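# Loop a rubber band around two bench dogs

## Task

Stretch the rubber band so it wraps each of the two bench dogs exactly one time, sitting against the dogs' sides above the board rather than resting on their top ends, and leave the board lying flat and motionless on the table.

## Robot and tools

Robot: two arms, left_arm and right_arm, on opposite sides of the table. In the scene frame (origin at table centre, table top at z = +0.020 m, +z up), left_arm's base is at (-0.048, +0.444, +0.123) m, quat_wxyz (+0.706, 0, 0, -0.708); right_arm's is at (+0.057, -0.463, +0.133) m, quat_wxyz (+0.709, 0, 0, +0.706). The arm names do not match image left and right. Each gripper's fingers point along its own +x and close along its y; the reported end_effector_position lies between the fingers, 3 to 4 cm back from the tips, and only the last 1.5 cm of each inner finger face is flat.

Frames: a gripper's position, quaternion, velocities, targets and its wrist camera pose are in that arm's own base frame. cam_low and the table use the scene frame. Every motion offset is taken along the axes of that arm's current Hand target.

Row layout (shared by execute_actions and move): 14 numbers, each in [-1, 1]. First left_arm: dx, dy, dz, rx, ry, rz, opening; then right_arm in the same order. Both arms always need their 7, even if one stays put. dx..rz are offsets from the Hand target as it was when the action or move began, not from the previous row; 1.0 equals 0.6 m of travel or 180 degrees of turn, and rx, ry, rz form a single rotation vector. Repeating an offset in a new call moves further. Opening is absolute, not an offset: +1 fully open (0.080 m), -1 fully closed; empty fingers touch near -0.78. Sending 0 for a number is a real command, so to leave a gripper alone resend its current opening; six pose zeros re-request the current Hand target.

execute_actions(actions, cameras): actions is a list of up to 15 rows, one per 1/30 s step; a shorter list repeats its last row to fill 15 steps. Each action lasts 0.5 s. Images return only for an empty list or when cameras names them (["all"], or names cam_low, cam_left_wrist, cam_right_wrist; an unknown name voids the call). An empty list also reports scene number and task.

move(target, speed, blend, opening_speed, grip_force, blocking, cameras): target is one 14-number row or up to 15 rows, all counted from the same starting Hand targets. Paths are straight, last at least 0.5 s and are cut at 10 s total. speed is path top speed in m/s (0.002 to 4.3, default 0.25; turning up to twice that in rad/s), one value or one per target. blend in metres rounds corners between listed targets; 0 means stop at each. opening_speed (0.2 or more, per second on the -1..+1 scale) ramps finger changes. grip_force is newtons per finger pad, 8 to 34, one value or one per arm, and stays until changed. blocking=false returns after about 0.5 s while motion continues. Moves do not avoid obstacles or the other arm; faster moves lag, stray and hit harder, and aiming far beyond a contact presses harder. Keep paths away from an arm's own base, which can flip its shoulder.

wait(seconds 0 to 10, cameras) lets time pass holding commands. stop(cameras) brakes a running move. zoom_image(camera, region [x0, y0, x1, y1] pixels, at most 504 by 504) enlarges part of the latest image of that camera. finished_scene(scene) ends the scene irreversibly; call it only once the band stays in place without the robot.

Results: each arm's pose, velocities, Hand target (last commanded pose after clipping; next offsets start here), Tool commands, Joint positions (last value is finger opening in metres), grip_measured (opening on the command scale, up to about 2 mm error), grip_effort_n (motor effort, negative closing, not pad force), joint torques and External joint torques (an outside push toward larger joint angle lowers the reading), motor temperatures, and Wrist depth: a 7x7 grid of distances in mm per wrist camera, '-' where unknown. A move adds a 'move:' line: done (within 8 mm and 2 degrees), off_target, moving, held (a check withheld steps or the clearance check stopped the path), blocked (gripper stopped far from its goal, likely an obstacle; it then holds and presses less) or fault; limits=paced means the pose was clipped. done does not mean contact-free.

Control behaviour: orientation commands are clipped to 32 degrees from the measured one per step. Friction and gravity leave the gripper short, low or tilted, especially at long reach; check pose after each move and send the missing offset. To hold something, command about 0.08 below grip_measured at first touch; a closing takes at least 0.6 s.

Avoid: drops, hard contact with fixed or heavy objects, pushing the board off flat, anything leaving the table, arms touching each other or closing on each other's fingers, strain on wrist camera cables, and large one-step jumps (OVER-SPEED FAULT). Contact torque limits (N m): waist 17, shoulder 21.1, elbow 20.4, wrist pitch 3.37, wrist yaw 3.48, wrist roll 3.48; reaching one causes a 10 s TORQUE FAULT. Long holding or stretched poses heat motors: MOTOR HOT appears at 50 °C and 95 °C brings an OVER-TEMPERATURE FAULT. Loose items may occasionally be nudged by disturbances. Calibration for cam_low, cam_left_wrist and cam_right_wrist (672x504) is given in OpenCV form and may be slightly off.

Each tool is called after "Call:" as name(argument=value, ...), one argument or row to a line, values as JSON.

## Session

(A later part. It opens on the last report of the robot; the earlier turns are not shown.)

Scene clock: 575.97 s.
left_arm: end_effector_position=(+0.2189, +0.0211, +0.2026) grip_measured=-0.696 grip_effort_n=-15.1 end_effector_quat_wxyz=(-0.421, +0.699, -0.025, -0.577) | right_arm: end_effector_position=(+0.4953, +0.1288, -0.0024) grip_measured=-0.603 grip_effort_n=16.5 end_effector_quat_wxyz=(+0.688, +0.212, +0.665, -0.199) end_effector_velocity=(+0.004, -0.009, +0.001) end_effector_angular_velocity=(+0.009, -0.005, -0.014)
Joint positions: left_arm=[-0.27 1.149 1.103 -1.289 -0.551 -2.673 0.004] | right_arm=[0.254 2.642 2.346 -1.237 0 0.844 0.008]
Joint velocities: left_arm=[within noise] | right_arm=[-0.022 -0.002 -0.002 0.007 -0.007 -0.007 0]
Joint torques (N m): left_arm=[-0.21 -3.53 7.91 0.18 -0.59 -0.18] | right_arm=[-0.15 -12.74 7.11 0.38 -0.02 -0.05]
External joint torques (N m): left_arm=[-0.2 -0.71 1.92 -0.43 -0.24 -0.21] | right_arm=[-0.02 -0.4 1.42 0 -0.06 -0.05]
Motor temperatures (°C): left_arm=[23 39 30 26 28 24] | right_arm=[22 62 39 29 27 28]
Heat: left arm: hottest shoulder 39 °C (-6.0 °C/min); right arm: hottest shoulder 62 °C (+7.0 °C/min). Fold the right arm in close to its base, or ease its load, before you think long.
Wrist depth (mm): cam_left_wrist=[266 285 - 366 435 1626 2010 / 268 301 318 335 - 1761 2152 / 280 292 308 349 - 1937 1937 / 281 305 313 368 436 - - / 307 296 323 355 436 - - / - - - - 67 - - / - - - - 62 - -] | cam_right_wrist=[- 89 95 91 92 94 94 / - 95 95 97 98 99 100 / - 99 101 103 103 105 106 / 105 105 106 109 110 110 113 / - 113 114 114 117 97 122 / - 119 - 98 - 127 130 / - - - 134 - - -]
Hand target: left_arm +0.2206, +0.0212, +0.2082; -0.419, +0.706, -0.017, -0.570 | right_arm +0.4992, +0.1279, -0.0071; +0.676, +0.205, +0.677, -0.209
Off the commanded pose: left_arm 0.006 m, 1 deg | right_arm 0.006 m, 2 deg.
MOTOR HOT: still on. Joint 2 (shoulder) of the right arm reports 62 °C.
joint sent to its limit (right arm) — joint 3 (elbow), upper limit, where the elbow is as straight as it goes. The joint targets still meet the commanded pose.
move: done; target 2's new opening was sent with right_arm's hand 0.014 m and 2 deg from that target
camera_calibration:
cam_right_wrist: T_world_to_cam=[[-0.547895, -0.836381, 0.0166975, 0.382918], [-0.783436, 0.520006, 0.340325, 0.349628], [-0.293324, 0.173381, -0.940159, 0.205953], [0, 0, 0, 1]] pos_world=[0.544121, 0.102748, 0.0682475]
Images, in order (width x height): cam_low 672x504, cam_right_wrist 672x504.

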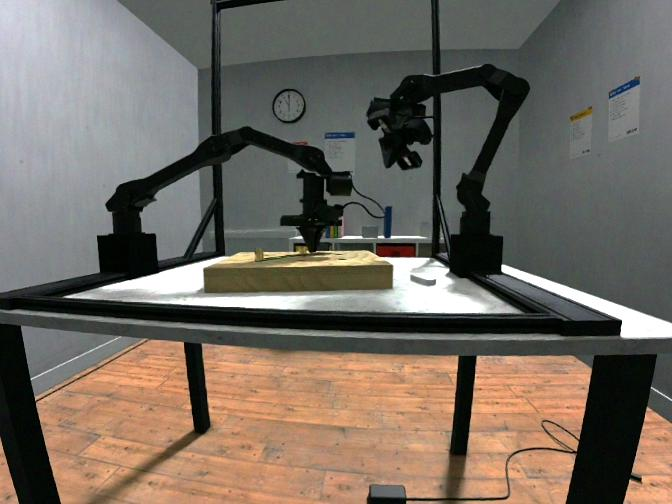

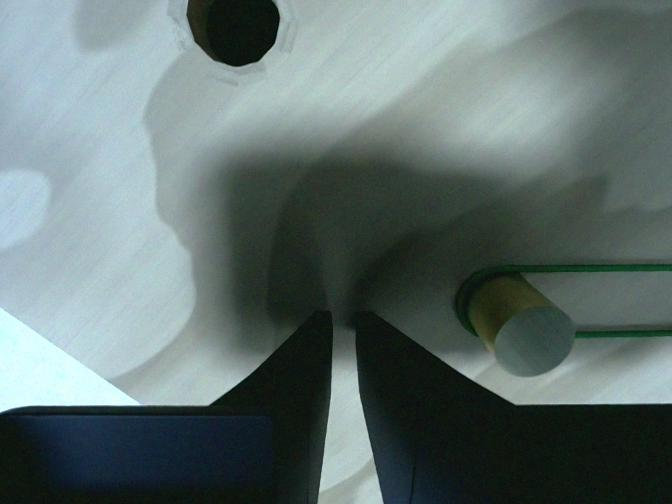

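Excellent. Retreat up.

Call:
move(
  target=[0,0,0,0,0,0,-0.7,-0.15,0.01,0,0,0,0,-0.6],
  speed=0.15,
  cameras=["cam_right_wrist","cam_low"],
)

Call:
zoom_image(
  camera="cam_low",
  region=[238, 225, 338, 276],
)

Scene clock: 578.83 s.
left_arm: end_effector_position=(+0.2189, +0.0211, +0.2026) grip_measured=-0.696 grip_effort_n=-15.1 end_effector_quat_wxyz=(-0.421, +0.699, -0.025, -0.577) | right_arm: end_effector_position=(+0.4998, +0.1316, +0.0748) grip_measured=-0.603 grip_effort_n=17.0 end_effector_quat_wxyz=(+0.725, +0.235, +0.624, -0.173)
Joint positions: left_arm=[-0.27 1.149 1.103 -1.289 -0.551 -2.673 0.004] | right_arm=[0.257 2.488 2.35 -1.266 0 0.846 0.008]
Joint torques (N m): left_arm=[-0.25 -3.46 8.1 0.17 -0.6 -0.18] | right_arm=[0.15 -15.56 6.92 0.31 0.02 0.2]
External joint torques (N m): left_arm=[-0.26 -0.7 2.2 -0.42 -0.26 -0.21] | right_arm=[0.16 -3.81 1.11 -0.29 -0.02 0.21]
Motor temperatures (°C): left_arm=[23 39 30 26 28 24] | right_arm=[22 63 39 29 27 28]
Heat: left arm: hottest shoulder 39 °C (-6.0 °C/min); right arm: hottest shoulder 63 °C (+8.0 °C/min). Fold the right arm in close to its base, or ease its load, before you think long.
Wrist depth (mm): cam_left_wrist=[- 276 335 - 415 1652 2010 / 271 292 325 343 - 1821 2089 / 278 305 309 349 - 1902 2049 / - 302 314 366 430 - - / 298 296 322 352 438 - - / - - - - 67 - - / - - - - 62 - -] | cam_right_wrist=[173 170 170 168 166 165 163 / 179 178 176 176 173 172 172 / 239 185 184 183 181 179 177 / 249 248 193 191 187 186 186 / 263 261 256 197 197 196 195 / 272 271 - - - 204 202 / - - - - - - -]
Hand target: left_arm +0.2206, +0.0212, +0.2082; -0.419, +0.706, -0.017, -0.570 | right_arm +0.5029, +0.1333, +0.0830; +0.676, +0.205, +0.677, -0.209
Off the commanded pose: left_arm 0.006 m, 1 deg | right_arm 0.009 m, 10 deg.
MOTOR HOT: still on. Joint 2 (shoulder) of the right arm reports 63 °C.
joint sent to its limit (right arm) — joint 3 (elbow), upper limit, where the elbow is as straight as it goes. The joint targets are off in orientation, not in position.
move: off_target (right_arm)
camera_calibration:
cam_right_wrist: T_world_to_cam=[[-0.542639, -0.836188, -0.0795809, 0.390948], [-0.821765, 0.508877, 0.256411, 0.352241], [-0.17391, 0.204535, -0.963286, 0.217307], [0, 0, 0, 1]] pos_world=[0.539395, 0.103211, 0.150122]
Images, in order (width x height): cam_low 672x504, cam_right_wrist 672x504.

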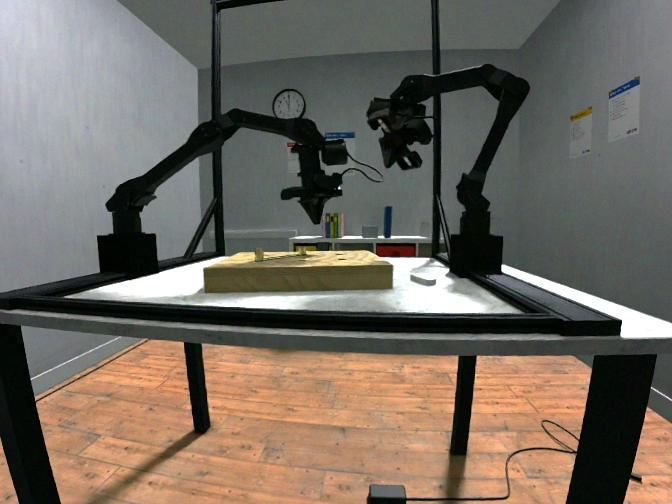

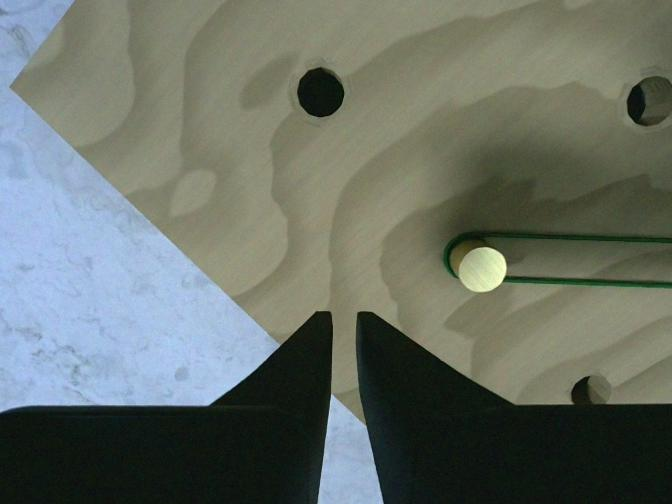

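Scaled by 5.040 from the camera's 672x504 image, which has a finer 960x720 frame.

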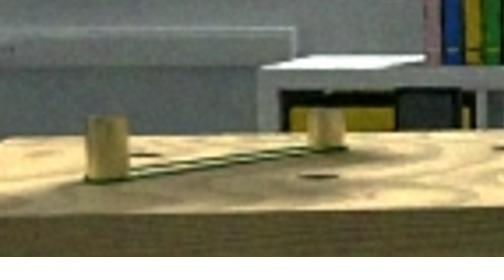

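Perfect.

Call:
finished_scene(
  scene=1,
)

The scene is finished: the task was done.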